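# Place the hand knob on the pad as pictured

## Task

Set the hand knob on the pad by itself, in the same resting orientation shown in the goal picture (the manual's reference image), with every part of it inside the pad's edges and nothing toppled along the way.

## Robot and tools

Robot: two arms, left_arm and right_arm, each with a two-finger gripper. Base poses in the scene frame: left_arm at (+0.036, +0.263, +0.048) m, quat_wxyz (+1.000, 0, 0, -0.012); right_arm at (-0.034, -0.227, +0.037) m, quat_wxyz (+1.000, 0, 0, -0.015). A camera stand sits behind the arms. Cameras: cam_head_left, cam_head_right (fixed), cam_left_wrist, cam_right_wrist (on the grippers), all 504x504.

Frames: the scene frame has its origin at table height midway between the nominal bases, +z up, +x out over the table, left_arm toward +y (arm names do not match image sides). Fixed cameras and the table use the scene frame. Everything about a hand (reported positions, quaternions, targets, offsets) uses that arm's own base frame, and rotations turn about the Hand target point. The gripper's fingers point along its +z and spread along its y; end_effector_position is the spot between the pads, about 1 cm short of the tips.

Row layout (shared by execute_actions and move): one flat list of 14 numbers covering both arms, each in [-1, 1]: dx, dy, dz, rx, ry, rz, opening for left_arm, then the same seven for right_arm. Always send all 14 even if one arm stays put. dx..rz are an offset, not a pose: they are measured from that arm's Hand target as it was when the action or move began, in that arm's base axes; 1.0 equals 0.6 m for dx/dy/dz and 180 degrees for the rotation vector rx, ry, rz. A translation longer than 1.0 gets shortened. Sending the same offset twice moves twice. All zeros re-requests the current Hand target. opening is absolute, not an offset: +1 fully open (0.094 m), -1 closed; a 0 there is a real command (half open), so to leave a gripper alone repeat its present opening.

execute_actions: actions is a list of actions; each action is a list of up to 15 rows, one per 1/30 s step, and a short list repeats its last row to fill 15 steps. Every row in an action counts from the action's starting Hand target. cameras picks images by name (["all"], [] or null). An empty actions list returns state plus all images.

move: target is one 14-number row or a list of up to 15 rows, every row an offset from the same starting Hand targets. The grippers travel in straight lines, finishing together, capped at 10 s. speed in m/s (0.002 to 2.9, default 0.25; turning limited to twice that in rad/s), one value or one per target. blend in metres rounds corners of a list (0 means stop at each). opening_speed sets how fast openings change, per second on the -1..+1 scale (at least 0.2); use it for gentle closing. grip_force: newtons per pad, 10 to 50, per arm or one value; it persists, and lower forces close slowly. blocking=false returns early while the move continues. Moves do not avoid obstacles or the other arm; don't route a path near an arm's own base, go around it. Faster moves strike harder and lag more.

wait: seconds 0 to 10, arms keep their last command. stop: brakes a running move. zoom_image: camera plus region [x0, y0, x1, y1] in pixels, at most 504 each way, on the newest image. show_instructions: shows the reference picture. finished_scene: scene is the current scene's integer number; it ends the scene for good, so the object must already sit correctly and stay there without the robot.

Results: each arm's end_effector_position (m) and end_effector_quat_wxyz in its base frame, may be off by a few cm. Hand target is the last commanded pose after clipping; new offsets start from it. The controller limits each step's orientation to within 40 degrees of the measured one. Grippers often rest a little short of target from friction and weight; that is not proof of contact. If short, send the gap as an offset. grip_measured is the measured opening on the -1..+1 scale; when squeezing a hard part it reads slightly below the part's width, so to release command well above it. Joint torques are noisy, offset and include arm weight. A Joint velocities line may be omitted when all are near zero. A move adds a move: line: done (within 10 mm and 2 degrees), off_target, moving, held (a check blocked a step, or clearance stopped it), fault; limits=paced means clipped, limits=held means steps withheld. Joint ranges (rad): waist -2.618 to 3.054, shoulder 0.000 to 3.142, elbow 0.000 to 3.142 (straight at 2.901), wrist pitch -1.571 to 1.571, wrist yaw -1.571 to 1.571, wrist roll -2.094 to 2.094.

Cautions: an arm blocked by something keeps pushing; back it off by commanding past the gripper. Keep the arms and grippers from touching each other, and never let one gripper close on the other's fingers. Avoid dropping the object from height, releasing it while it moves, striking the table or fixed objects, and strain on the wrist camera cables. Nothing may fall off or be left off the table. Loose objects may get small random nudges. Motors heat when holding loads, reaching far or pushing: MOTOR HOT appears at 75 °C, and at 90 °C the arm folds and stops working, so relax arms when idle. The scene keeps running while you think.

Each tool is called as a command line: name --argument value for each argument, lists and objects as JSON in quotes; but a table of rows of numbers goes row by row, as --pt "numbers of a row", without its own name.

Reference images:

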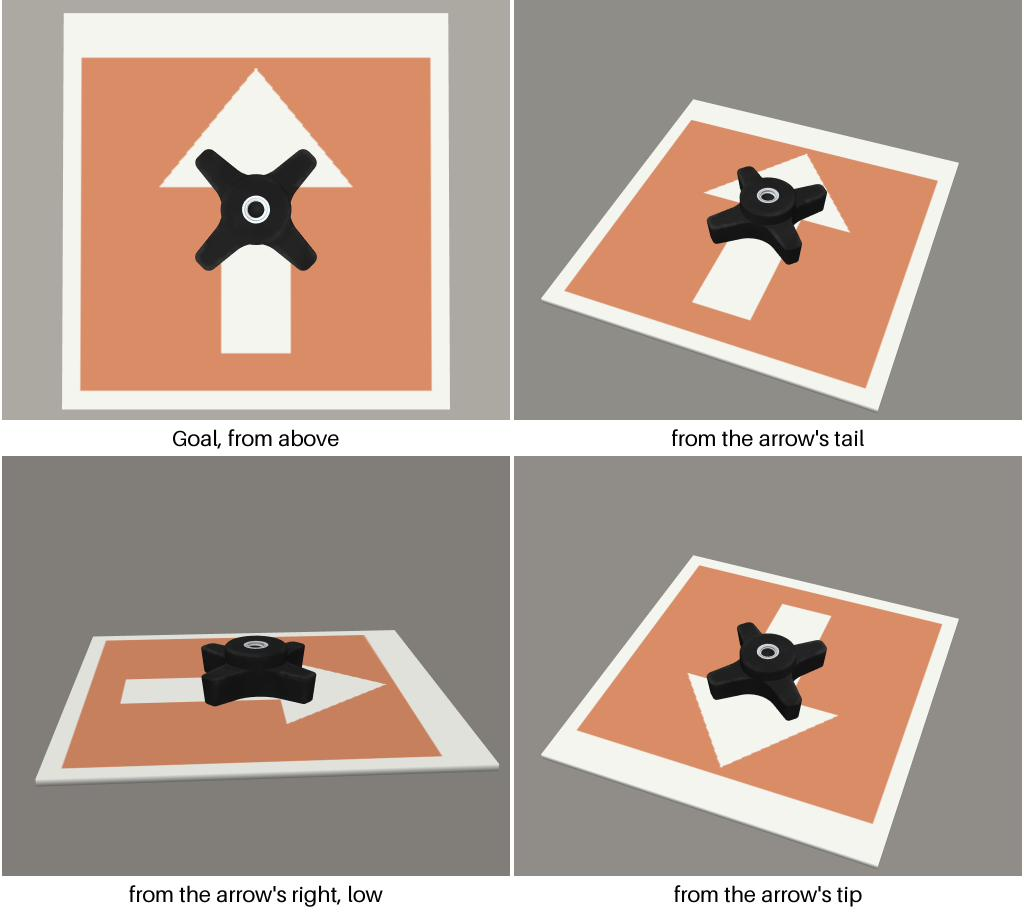

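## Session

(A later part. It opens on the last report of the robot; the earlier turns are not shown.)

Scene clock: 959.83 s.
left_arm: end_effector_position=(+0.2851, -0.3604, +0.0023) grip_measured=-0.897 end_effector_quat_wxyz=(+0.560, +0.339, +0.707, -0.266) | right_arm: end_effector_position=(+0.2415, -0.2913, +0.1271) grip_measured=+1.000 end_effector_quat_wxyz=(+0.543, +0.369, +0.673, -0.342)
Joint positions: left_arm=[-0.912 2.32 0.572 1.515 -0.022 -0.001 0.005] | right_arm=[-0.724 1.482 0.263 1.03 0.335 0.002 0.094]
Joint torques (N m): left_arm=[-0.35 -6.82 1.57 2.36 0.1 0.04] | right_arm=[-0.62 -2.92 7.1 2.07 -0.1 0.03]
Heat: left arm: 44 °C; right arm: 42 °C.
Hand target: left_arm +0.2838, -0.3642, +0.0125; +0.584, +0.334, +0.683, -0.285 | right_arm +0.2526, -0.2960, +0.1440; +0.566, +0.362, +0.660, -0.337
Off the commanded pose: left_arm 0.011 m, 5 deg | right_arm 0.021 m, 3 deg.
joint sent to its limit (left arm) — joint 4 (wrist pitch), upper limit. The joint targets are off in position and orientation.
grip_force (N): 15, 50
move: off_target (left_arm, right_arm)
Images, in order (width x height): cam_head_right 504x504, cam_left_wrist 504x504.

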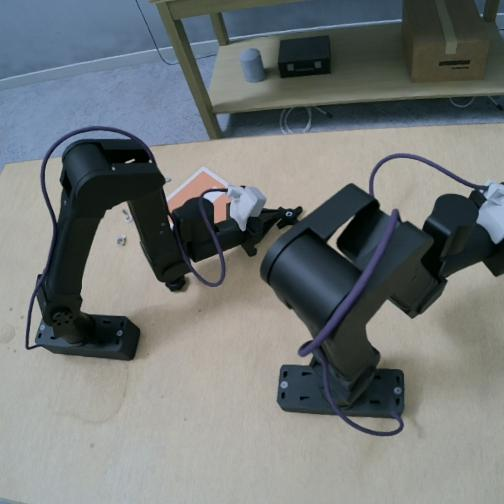

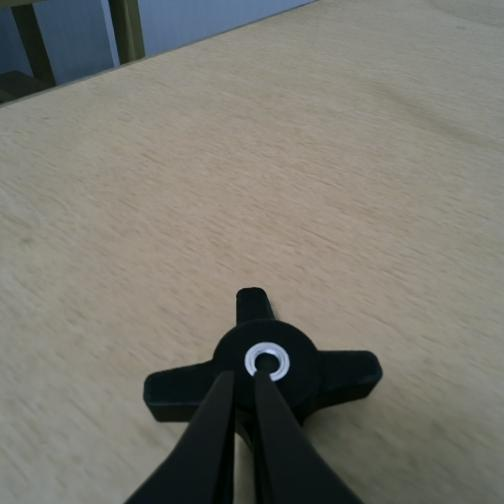

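move --pt "-0.021 0.0258 0.129 0 0 0 -0.9 0 0 0 0 0 0 1" --pt "0.032 -0.043 0.104 0.2098 0.3785 0.2168 0.1 0 0 0 0 0 0 1" --speed 0.3 --blend '[0.03,0]' --grip_force '[30, 50]' --cameras '["cam_left_wrist","cam_head_right"]'

Scene clock: 1025.00 s.
left_arm: end_effector_position=(+0.3018, -0.3871, +0.0670) grip_measured=+0.097 end_effector_quat_wxyz=(+0.040, +0.060, +0.997, +0.001) | right_arm: end_effector_position=(+0.2415, -0.2913, +0.1271) grip_measured=+1.000 end_effector_quat_wxyz=(+0.543, +0.369, +0.673, -0.342)
Joint positions: left_arm=[-0.934 2.484 2.391 -1.428 -0.063 -0.811 0.052] | right_arm=[-0.724 1.482 0.263 1.03 0.335 0.002 0.094]
Joint torques (N m): left_arm=[0.39 -10.19 8.79 0.18 0.01 -0.16] | right_arm=[-0.59 -3.18 7.1 2.06 -0.11 0.02]
Heat: left arm: 43 °C; right arm: 42 °C.
Hand target: left_arm +0.3030, -0.3900, +0.0749; +0.044, +0.052, +0.998, -0.002 | right_arm +0.2526, -0.2960, +0.1440; +0.566, +0.362, +0.660, -0.337
Off the commanded pose: left_arm 0.008 m, 1 deg | right_arm 0.021 m, 3 deg.
grip_force (N): 30, 50
move: off_target (right_arm)
Images, in order (width x height): cam_head_right 504x504, cam_left_wrist 504x504.

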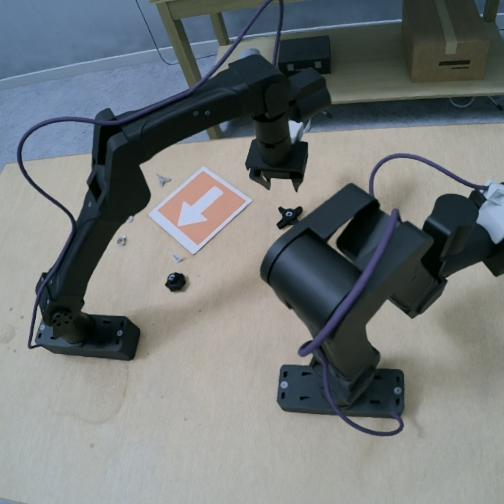

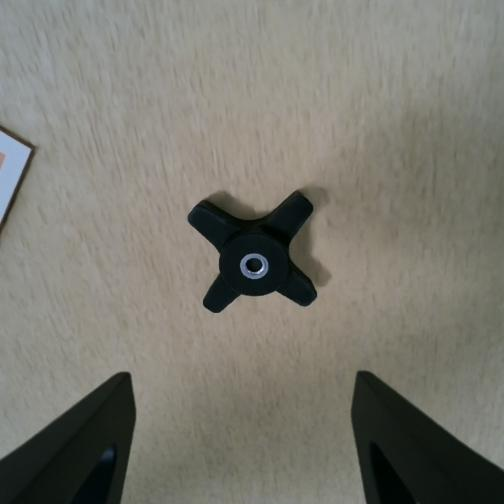

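move --target '[-0.005,-0.005,-0.075,0.0017,0.0167,0.03,0.1,0,0,0,0,0,0,1]' --speed 0.15 --cameras '["cam_left_wrist"]'

Scene clock: 1086.53 s.
left_arm: end_effector_position=(+0.2972, -0.3920, +0.0302) grip_measured=+0.097 end_effector_quat_wxyz=(+0.013, +0.016, +1.000, +0.005) | right_arm: end_effector_position=(+0.2415, -0.2913, +0.1271) grip_measured=+1.000 end_effector_quat_wxyz=(+0.543, +0.369, +0.673, -0.342)
Joint positions: left_arm=[-0.934 2.544 2.357 -1.376 -0.026 -0.902 0.052] | right_arm=[-0.724 1.482 0.263 1.03 0.335 0.002 0.094]
Joint torques (N m): left_arm=[0.54 -11.29 4.44 0.54 0.03 -0.16] | right_arm=[-0.55 -3.11 7.19 2.07 -0.12 0.05]
Heat: left arm: 45 °C; right arm: 42 °C.
Hand target: left_arm +0.3000, -0.3930, +0.0299; +0.017, +0.005, +1.000, +0.001 | right_arm +0.2526, -0.2960, +0.1440; +0.566, +0.362, +0.660, -0.337
Off the commanded pose: left_arm 0.003 m, 1 deg | right_arm 0.021 m, 3 deg.
grip_force (N): 30, 50
move: off_target (right_arm)
Images, in order (width x height): cam_left_wrist 504x504.

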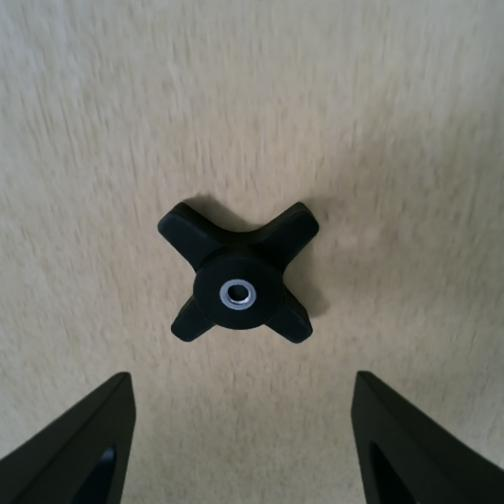

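move --target '[0.001,0.0033,-0.06,0,0,0,0.1,0,0,0,0,0,0,1]' --speed 0.12 --cameras '["cam_left_wrist"]'

Scene clock: 1115.57 s.
left_arm: end_effector_position=(+0.2966, -0.3911, -0.0065) grip_measured=+0.097 end_effector_quat_wxyz=(+0.012, +0.016, +1.000, +0.005) | right_arm: end_effector_position=(+0.2415, -0.2913, +0.1271) grip_measured=+1.000 end_effector_quat_wxyz=(+0.543, +0.369, +0.673, -0.342)
Joint positions: left_arm=[-0.934 2.544 2.212 -1.232 -0.026 -0.902 0.052] | right_arm=[-0.724 1.482 0.263 1.03 0.335 0.002 0.094]
Joint torques (N m): left_arm=[0.4 -11.47 4.36 0.56 0.04 -0.15] | right_arm=[-0.72 -2.85 7.25 2.04 -0.15 0.04]
Heat: left arm: 51 °C; right arm: 42 °C.
Hand target: left_arm +0.3006, -0.3910, -0.0061; +0.017, +0.005, +1.000, +0.001 | right_arm +0.2526, -0.2960, +0.1440; +0.566, +0.362, +0.660, -0.337
Off the commanded pose: left_arm 0.004 m, 1 deg | right_arm 0.021 m, 3 deg.
grip_force (N): 30, 50
move: off_target (right_arm)
Images, in order (width x height): cam_left_wrist 504x504.

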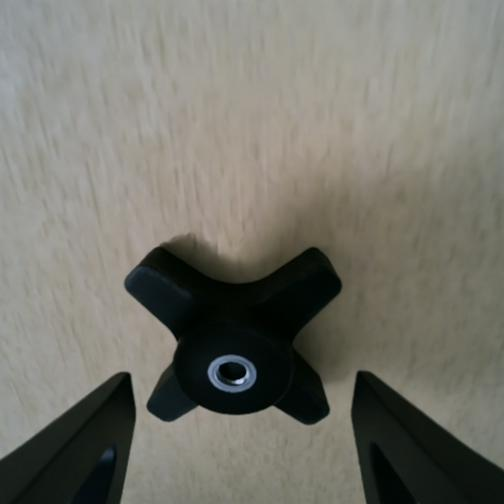

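move --target '[0,0.0025,-0.037,0,0,0,0.1,0,0,0,0,0,0,1]' --speed 0.08 --cameras '["cam_left_wrist"]'

Scene clock: 1125.03 s.
left_arm: end_effector_position=(+0.2966, -0.3912, -0.0242) grip_measured=+0.097 end_effector_quat_wxyz=(+0.015, +0.016, +1.000, +0.002) | right_arm: end_effector_position=(+0.2415, -0.2913, +0.1271) grip_measured=+1.000 end_effector_quat_wxyz=(+0.543, +0.369, +0.673, -0.342)
Joint positions: left_arm=[-0.934 2.544 2.141 -1.152 -0.026 -0.902 0.052] | right_arm=[-0.724 1.482 0.263 1.03 0.335 0.002 0.094]
Joint torques (N m): left_arm=[0.65 -10.82 4.31 0.55 0.01 -0.11] | right_arm=[-0.55 -2.97 7.19 2.09 -0.07 0.05]
Heat: left arm: 53 °C; right arm: 42 °C.
Hand target: left_arm +0.3006, -0.3895, -0.0283; +0.017, +0.005, +1.000, +0.001 | right_arm +0.2526, -0.2960, +0.1440; +0.566, +0.362, +0.660, -0.337
Off the commanded pose: left_arm 0.006 m, 1 deg | right_arm 0.021 m, 3 deg.
grip_force (N): 30, 50
move: off_target (right_arm)
Images, in order (width x height): cam_left_wrist 504x504.

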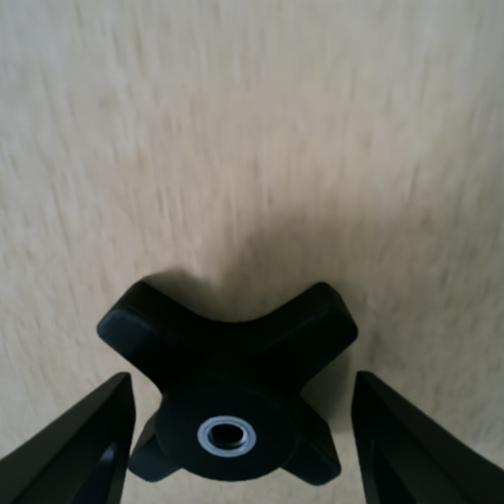

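move --target '[0,0.002,-0.008,0,0,0,0.1,0,0,0,0,0,0,1]' --speed 0.06

move --target '[0,0,0,0,0,0,-0.6,0,0,0,0,0,0,1]' --speed 0.06 --opening_speed 0.4 --cameras '["cam_left_wrist"]'

Scene clock: 1135.23 s.
left_arm: end_effector_position=(+0.2958, -0.3902, -0.0291) grip_measured=+0.097 end_effector_quat_wxyz=(+0.015, +0.016, +1.000, +0.002) | right_arm: end_effector_position=(+0.2415, -0.2913, +0.1271) grip_measured=+1.000 end_effector_quat_wxyz=(+0.543, +0.369, +0.673, -0.342)
Joint positions: left_arm=[-0.934 2.544 2.121 -1.134 -0.026 -0.902 0.052] | right_arm=[-0.724 1.482 0.263 1.03 0.335 0.002 0.094]
Joint torques (N m): left_arm=[0.62 -10.69 4.19 0.57 0.02 -0.11] | right_arm=[-0.42 -2.93 7.27 2.13 -0.09 0.02]
Heat: left arm: 53 °C; right arm: 42 °C.
Hand target: left_arm +0.3006, -0.3883, -0.0331; +0.017, +0.005, +1.000, +0.001 | right_arm +0.2526, -0.2960, +0.1440; +0.566, +0.362, +0.660, -0.337
Off the commanded pose: left_arm 0.007 m, 1 deg | right_arm 0.021 m, 3 deg.
grip_force (N): 30, 50
move: off_target (right_arm)

Scene clock: 1137.50 s.
left_arm: end_effector_position=(+0.2967, -0.3900, -0.0291) grip_measured=-0.243 end_effector_quat_wxyz=(+0.015, +0.015, +1.000, +0.002) | right_arm: end_effector_position=(+0.2415, -0.2913, +0.1271) grip_measured=+1.000 end_effector_quat_wxyz=(+0.543, +0.369, +0.673, -0.342)
Joint positions: left_arm=[-0.932 2.544 2.121 -1.132 -0.026 -0.902 0.036] | right_arm=[-0.724 1.482 0.263 1.03 0.335 0.002 0.094]
Joint torques (N m): left_arm=[0.57 -10.88 4.33 0.57 0 -0.13] | right_arm=[-0.43 -2.99 7.01 2.06 -0.11 0.05]
Heat: left arm: 53 °C; right arm: 42 °C.
Hand target: left_arm +0.3006, -0.3883, -0.0331; +0.017, +0.005, +1.000, +0.001 | right_arm +0.2526, -0.2960, +0.1440; +0.566, +0.362, +0.660, -0.337
Off the commanded pose: left_arm 0.006 m, 1 deg | right_arm 0.021 m, 3 deg.
grip_force (N): 30, 50
move: off_target (right_arm)
Images, in order (width x height): cam_left_wrist 504x504.

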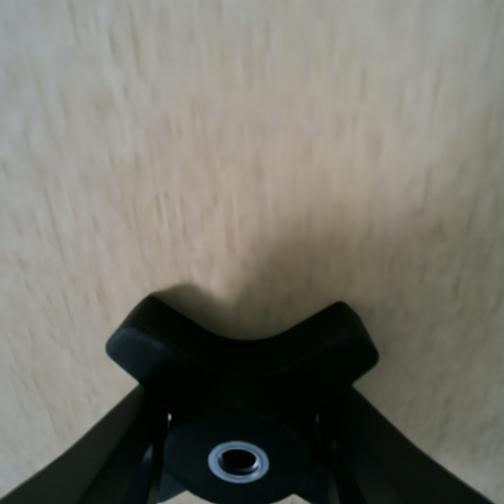

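move --target '[0,0,0.08,0,0,0,-0.6,0,0,0,0,0,0,1]' --speed 0.12 --cameras '["cam_left_wrist","cam_head_right"]'

Scene clock: 1144.87 s.
left_arm: end_effector_position=(+0.2914, -0.3829, -0.0110) grip_measured=-0.244 end_effector_quat_wxyz=(+0.001, +0.015, +1.000, +0.020) | right_arm: end_effector_position=(+0.2415, -0.2913, +0.1271) grip_measured=+1.000 end_effector_quat_wxyz=(+0.543, +0.369, +0.673, -0.342)
Joint positions: left_arm=[-0.932 2.544 2.193 -1.25 -0.026 -0.902 0.036] | right_arm=[-0.724 1.482 0.263 1.03 0.335 0.002 0.094]
Joint torques (N m): left_arm=[0.65 -13.34 8.66 0.07 -0.01 -0.08] | right_arm=[-0.49 -2.82 7.27 2.09 -0.12 0.03]
Heat: left arm: 54 °C; right arm: 42 °C.
Hand target: left_arm +0.3006, -0.3883, +0.0149; +0.017, +0.005, +1.000, +0.001 | right_arm +0.2526, -0.2960, +0.1440; +0.566, +0.362, +0.660, -0.337
Off the commanded pose: left_arm 0.028 m, 3 deg | right_arm 0.021 m, 3 deg.
grip_force (N): 30, 50
move: off_target (left_arm, right_arm)
Images, in order (width x height): cam_head_right 504x504, cam_left_wrist 504x504.

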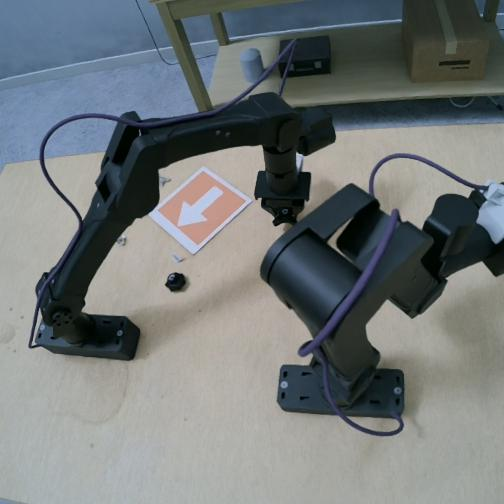

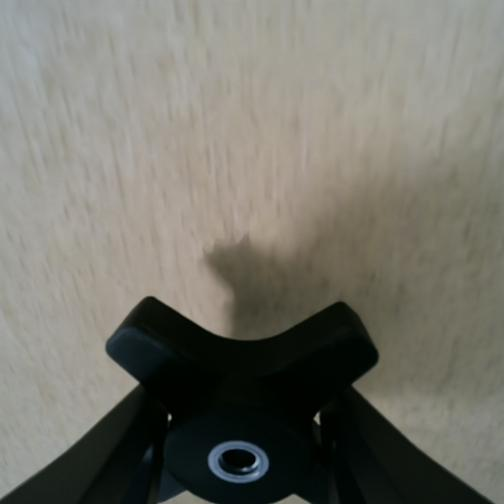

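move --pt "0 0.02 0.1 0 0 -0.02 -0.6 0 0 0 0 0 0 1" --pt "0.079 0.374 0.117 0 0 -0.2217 -0.6 0 0 0 0 0 0 1" --speed 0.25 --blend '[0.03,0]' --cameras '["cam_left_wrist","cam_head_left","cam_head_right"]'

Scene clock: 1161.80 s.
left_arm: end_effector_position=(+0.3450, -0.1600, +0.0682) grip_measured=-0.244 end_effector_quat_wxyz=(-0.013, +0.339, +0.941, +0.006) | right_arm: end_effector_position=(+0.2415, -0.2913, +0.1271) grip_measured=+1.000 end_effector_quat_wxyz=(+0.543, +0.369, +0.673, -0.342)
Joint positions: left_arm=[-0.441 2.033 1.649 -1.214 -0.01 0.25 0.036] | right_arm=[-0.724 1.482 0.263 1.03 0.335 0.002 0.094]
Joint torques (N m): left_arm=[-0.5 -12.08 4.23 0.49 0.13 0.08] | right_arm=[-0.49 -2.93 7.13 2.08 -0.12 0.06]
Heat: left arm: 57 °C; right arm: 42 °C.
Hand target: left_arm +0.3480, -0.1639, +0.0851; +0.017, +0.346, +0.938, -0.005 | right_arm +0.2526, -0.2960, +0.1440; +0.566, +0.362, +0.660, -0.337
Off the commanded pose: left_arm 0.018 m, 4 deg | right_arm 0.021 m, 3 deg.
grip_force (N): 30, 50
move: off_target (left_arm, right_arm)
Images, in order (width x height): cam_head_left 504x504, cam_head_right 504x504, cam_left_wrist 504x504.

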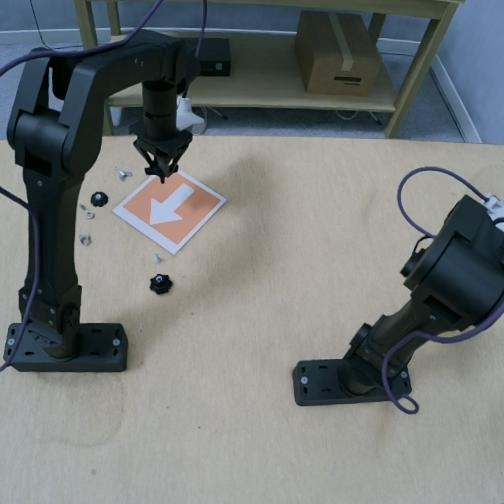

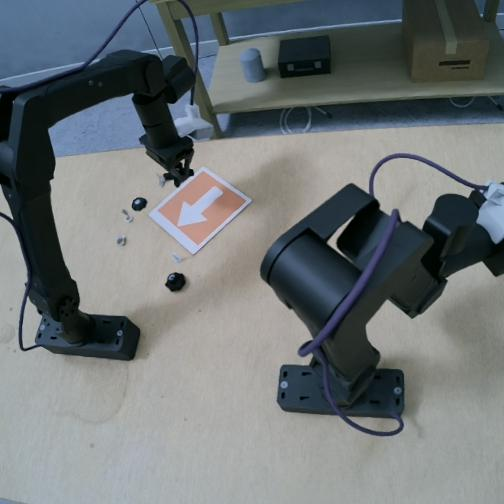

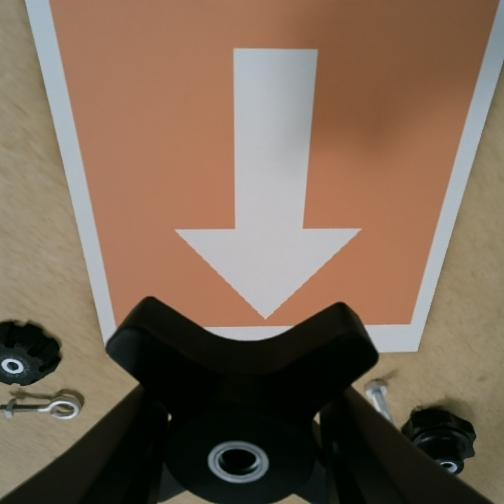

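move --target '[-0.0073,-0.0158,-0.1417,-0.007,-0.0086,0,-0.6,0,0,0,0,0,0,1]' --speed 0.15 --cameras '["cam_left_wrist","cam_head_left"]'

Scene clock: 1203.03 s.
left_arm: end_effector_position=(+0.3413, -0.1692, +0.0013) grip_measured=-0.244 end_effector_quat_wxyz=(+0.025, +0.348, +0.937, -0.001) | right_arm: end_effector_position=(+0.2415, -0.2913, +0.1271) grip_measured=+1.000 end_effector_quat_wxyz=(+0.543, +0.369, +0.673, -0.342)
Joint positions: left_arm=[-0.464 2.036 1.376 -0.861 -0.003 0.247 0.036] | right_arm=[-0.724 1.482 0.263 1.03 0.335 0.002 0.094]
Joint torques (N m): left_arm=[-0.2 -7.91 4.11 0.71 0.13 -0.12] | right_arm=[-0.51 -3.17 7.15 2.12 -0.11 0]
Heat: left arm: 51 °C; right arm: 43 °C.
Hand target: left_arm +0.3436, -0.1734, +0.0000; +0.033, +0.346, +0.938, -0.011 | right_arm +0.2526, -0.2960, +0.1440; +0.566, +0.362, +0.660, -0.337
Off the commanded pose: left_arm 0.005 m, 2 deg | right_arm 0.021 m, 3 deg.
grip_force (N): 30, 50
move: off_target (right_arm)
Images, in order (width x height): cam_head_left 504x504, cam_left_wrist 504x504.

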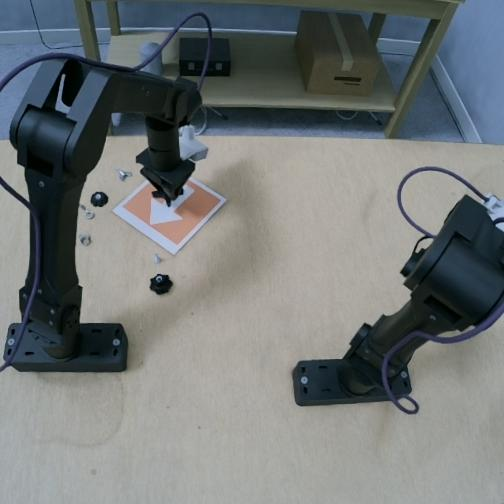

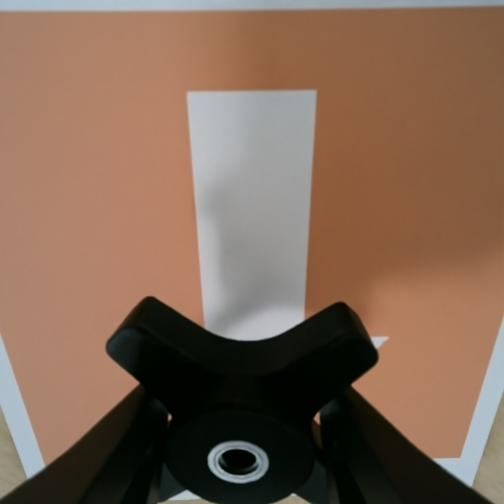

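move --target '[0,0,-0.042,0,0,0,-0.6,0,0,0,0,0,0,1]' --speed 0.08 --cameras '["cam_left_wrist"]'

Scene clock: 1209.17 s.
left_arm: end_effector_position=(+0.3411, -0.1691, -0.0235) grip_measured=-0.244 end_effector_quat_wxyz=(+0.025, +0.348, +0.937, -0.001) | right_arm: end_effector_position=(+0.2415, -0.2913, +0.1271) grip_measured=+1.000 end_effector_quat_wxyz=(+0.543, +0.369, +0.673, -0.342)
Joint positions: left_arm=[-0.464 2.078 1.33 -0.773 -0.003 0.247 0.036] | right_arm=[-0.724 1.482 0.263 1.03 0.335 0.002 0.094]
Joint torques (N m): left_arm=[-0.39 -7.97 3.88 0.7 0.15 -0.13] | right_arm=[-0.46 -3.04 7.21 2.05 -0.12 0.09]
Heat: left arm: 50 °C; right arm: 43 °C.
Hand target: left_arm +0.3436, -0.1734, -0.0252; +0.033, +0.346, +0.938, -0.011 | right_arm +0.2526, -0.2960, +0.1440; +0.566, +0.362, +0.660, -0.337
Off the commanded pose: left_arm 0.005 m, 2 deg | right_arm 0.021 m, 3 deg.
grip_force (N): 30, 50
move: off_target (right_arm)
Images, in order (width x height): cam_left_wrist 504x504.

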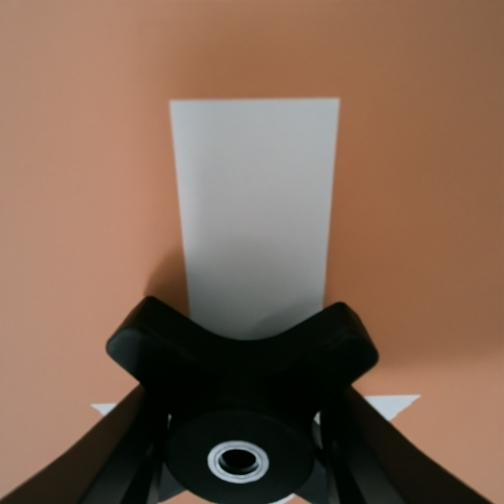

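move --target '[0,0,-0.012,0,0,0,-0.6,0,0,0,0,0,0,1]' --speed 0.05

move --target '[0,0,-0.008,0,0,0,-0.6,0,0,0,0,0,0,1]' --speed 0.05 --cameras '["cam_left_wrist"]'

Scene clock: 1217.47 s.
left_arm: end_effector_position=(+0.3413, -0.1692, -0.0278) grip_measured=-0.244 end_effector_quat_wxyz=(+0.025, +0.348, +0.937, -0.001) | right_arm: end_effector_position=(+0.2415, -0.2913, +0.1271) grip_measured=+1.000 end_effector_quat_wxyz=(+0.543, +0.369, +0.673, -0.342)
Joint positions: left_arm=[-0.464 2.085 1.322 -0.757 -0.003 0.247 0.036] | right_arm=[-0.724 1.482 0.263 1.03 0.335 0.002 0.094]
Joint torques (N m): left_arm=[-0.34 -7.38 3.67 0.79 0.13 -0.15] | right_arm=[-0.58 -2.95 7.28 2.08 -0.16 0.11]
Heat: left arm: 49 °C; right arm: 43 °C.
Hand target: left_arm +0.3436, -0.1734, -0.0324; +0.033, +0.346, +0.938, -0.011 | right_arm +0.2526, -0.2960, +0.1440; +0.566, +0.362, +0.660, -0.337
Off the commanded pose: left_arm 0.007 m, 1 deg | right_arm 0.021 m, 3 deg.
grip_force (N): 30, 50
move: off_target (right_arm)

Scene clock: 1218.47 s.
left_arm: end_effector_position=(+0.3415, -0.1693, -0.0282) grip_measured=-0.244 end_effector_quat_wxyz=(+0.026, +0.348, +0.937, -0.001) | right_arm: end_effector_position=(+0.2415, -0.2913, +0.1271) grip_measured=+1.000 end_effector_quat_wxyz=(+0.543, +0.369, +0.673, -0.342)
Joint positions: left_arm=[-0.464 2.085 1.32 -0.753 -0.003 0.247 0.036] | right_arm=[-0.724 1.482 0.263 1.03 0.335 0.002 0.094]
Joint torques (N m): left_arm=[-0.31 -6.82 3.23 0.95 0.18 -0.14] | right_arm=[-0.53 -2.86 7.2 2.1 -0.11 0.02]
Heat: left arm: 49 °C; right arm: 43 °C.
Hand target: left_arm +0.3436, -0.1734, -0.0372; +0.033, +0.346, +0.938, -0.011 | right_arm +0.2526, -0.2960, +0.1440; +0.566, +0.362, +0.660, -0.337
Off the commanded pose: left_arm 0.010 m, 1 deg | right_arm 0.021 m, 3 deg.
grip_force (N): 30, 50
move: off_target (right_arm)
Images, in order (width x height): cam_left_wrist 504x504.

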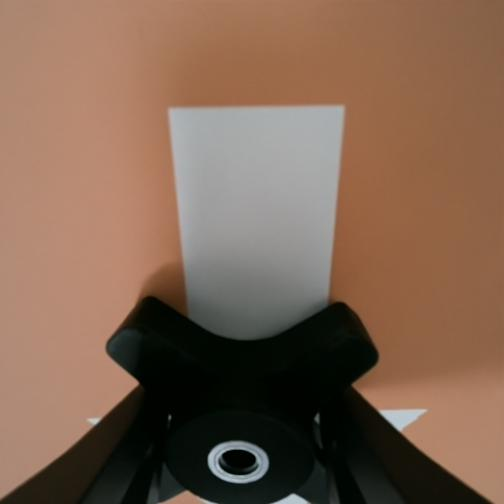

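move --target '[0,0,0.005,0,0,0,0.15,0,0,0,0,0,0,1]' --speed 0.05 --opening_speed 0.4

move --target '[0,0,0.13,0,0,0,0.15,0,0,0,0,0,0,1]' --speed 0.15 --cameras '["cam_left_wrist","cam_head_left","cam_head_right"]'

Scene clock: 1227.77 s.
left_arm: end_effector_position=(+0.3426, -0.1702, -0.0303) grip_measured=+0.147 end_effector_quat_wxyz=(+0.028, +0.348, +0.937, -0.002) | right_arm: end_effector_position=(+0.2415, -0.2913, +0.1271) grip_measured=+1.000 end_effector_quat_wxyz=(+0.543, +0.369, +0.673, -0.342)
Joint positions: left_arm=[-0.464 2.091 1.32 -0.744 -0.002 0.247 0.054] | right_arm=[-0.724 1.482 0.263 1.03 0.335 0.002 0.094]
Joint torques (N m): left_arm=[-0.29 -7.69 3.62 0.73 0.12 -0.14] | right_arm=[-0.49 -3.11 7.09 2.06 -0.15 0.02]
Heat: left arm: 47 °C; right arm: 43 °C.
Hand target: left_arm +0.3436, -0.1734, -0.0342; +0.033, +0.346, +0.938, -0.011 | right_arm +0.2526, -0.2960, +0.1440; +0.566, +0.362, +0.660, -0.337
Off the commanded pose: left_arm 0.005 m, 1 deg | right_arm 0.021 m, 3 deg.
grip_force (N): 30, 50
move: off_target (right_arm)

Scene clock: 1229.30 s.
left_arm: end_effector_position=(+0.3365, -0.1671, +0.0226) grip_measured=+0.147 end_effector_quat_wxyz=(+0.011, +0.348, +0.937, +0.000) | right_arm: end_effector_position=(+0.2415, -0.2913, +0.1271) grip_measured=+1.000 end_effector_quat_wxyz=(+0.543, +0.369, +0.673, -0.342)
Joint positions: left_arm=[-0.464 2.012 1.431 -0.968 -0.002 0.247 0.054] | right_arm=[-0.724 1.482 0.263 1.03 0.335 0.002 0.094]
Joint torques (N m): left_arm=[-0.32 -10.32 7.65 0.2 0.15 -0.14] | right_arm=[-0.4 -3.11 7.1 2.03 -0.1 0.06]
Heat: left arm: 47 °C; right arm: 43 °C.
Hand target: left_arm +0.3436, -0.1734, +0.0438; +0.033, +0.346, +0.938, -0.011 | right_arm +0.2526, -0.2960, +0.1440; +0.566, +0.362, +0.660, -0.337
Off the commanded pose: left_arm 0.023 m, 3 deg | right_arm 0.021 m, 3 deg.
grip_force (N): 30, 50
move: off_target (left_arm, right_arm)
Images, in order (width x height): cam_head_left 504x504, cam_head_right 504x504, cam_left_wrist 504x504.

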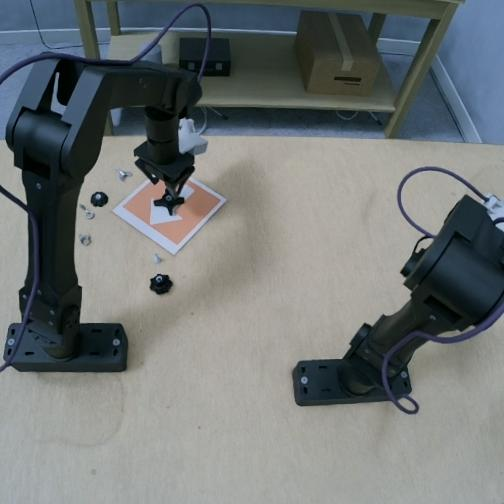

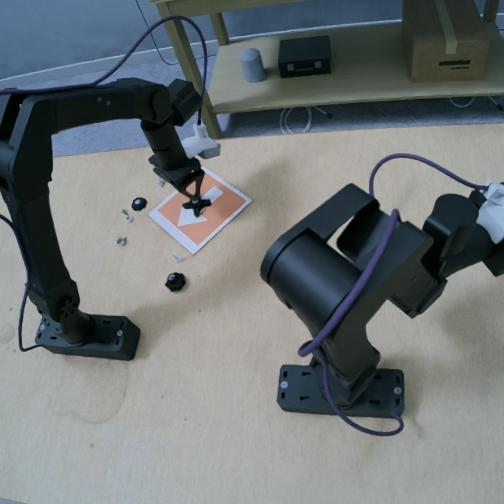

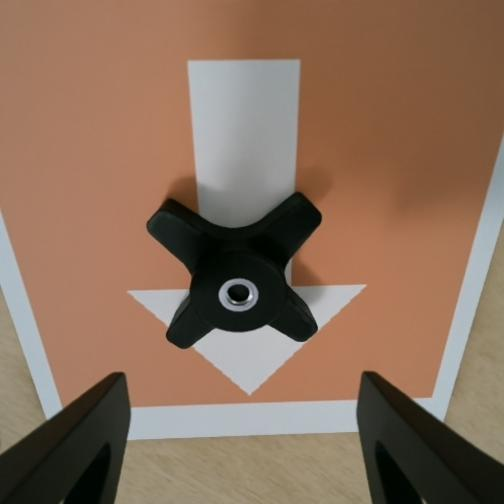

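finished_scene --scene 1

The scene is finished: the task was done.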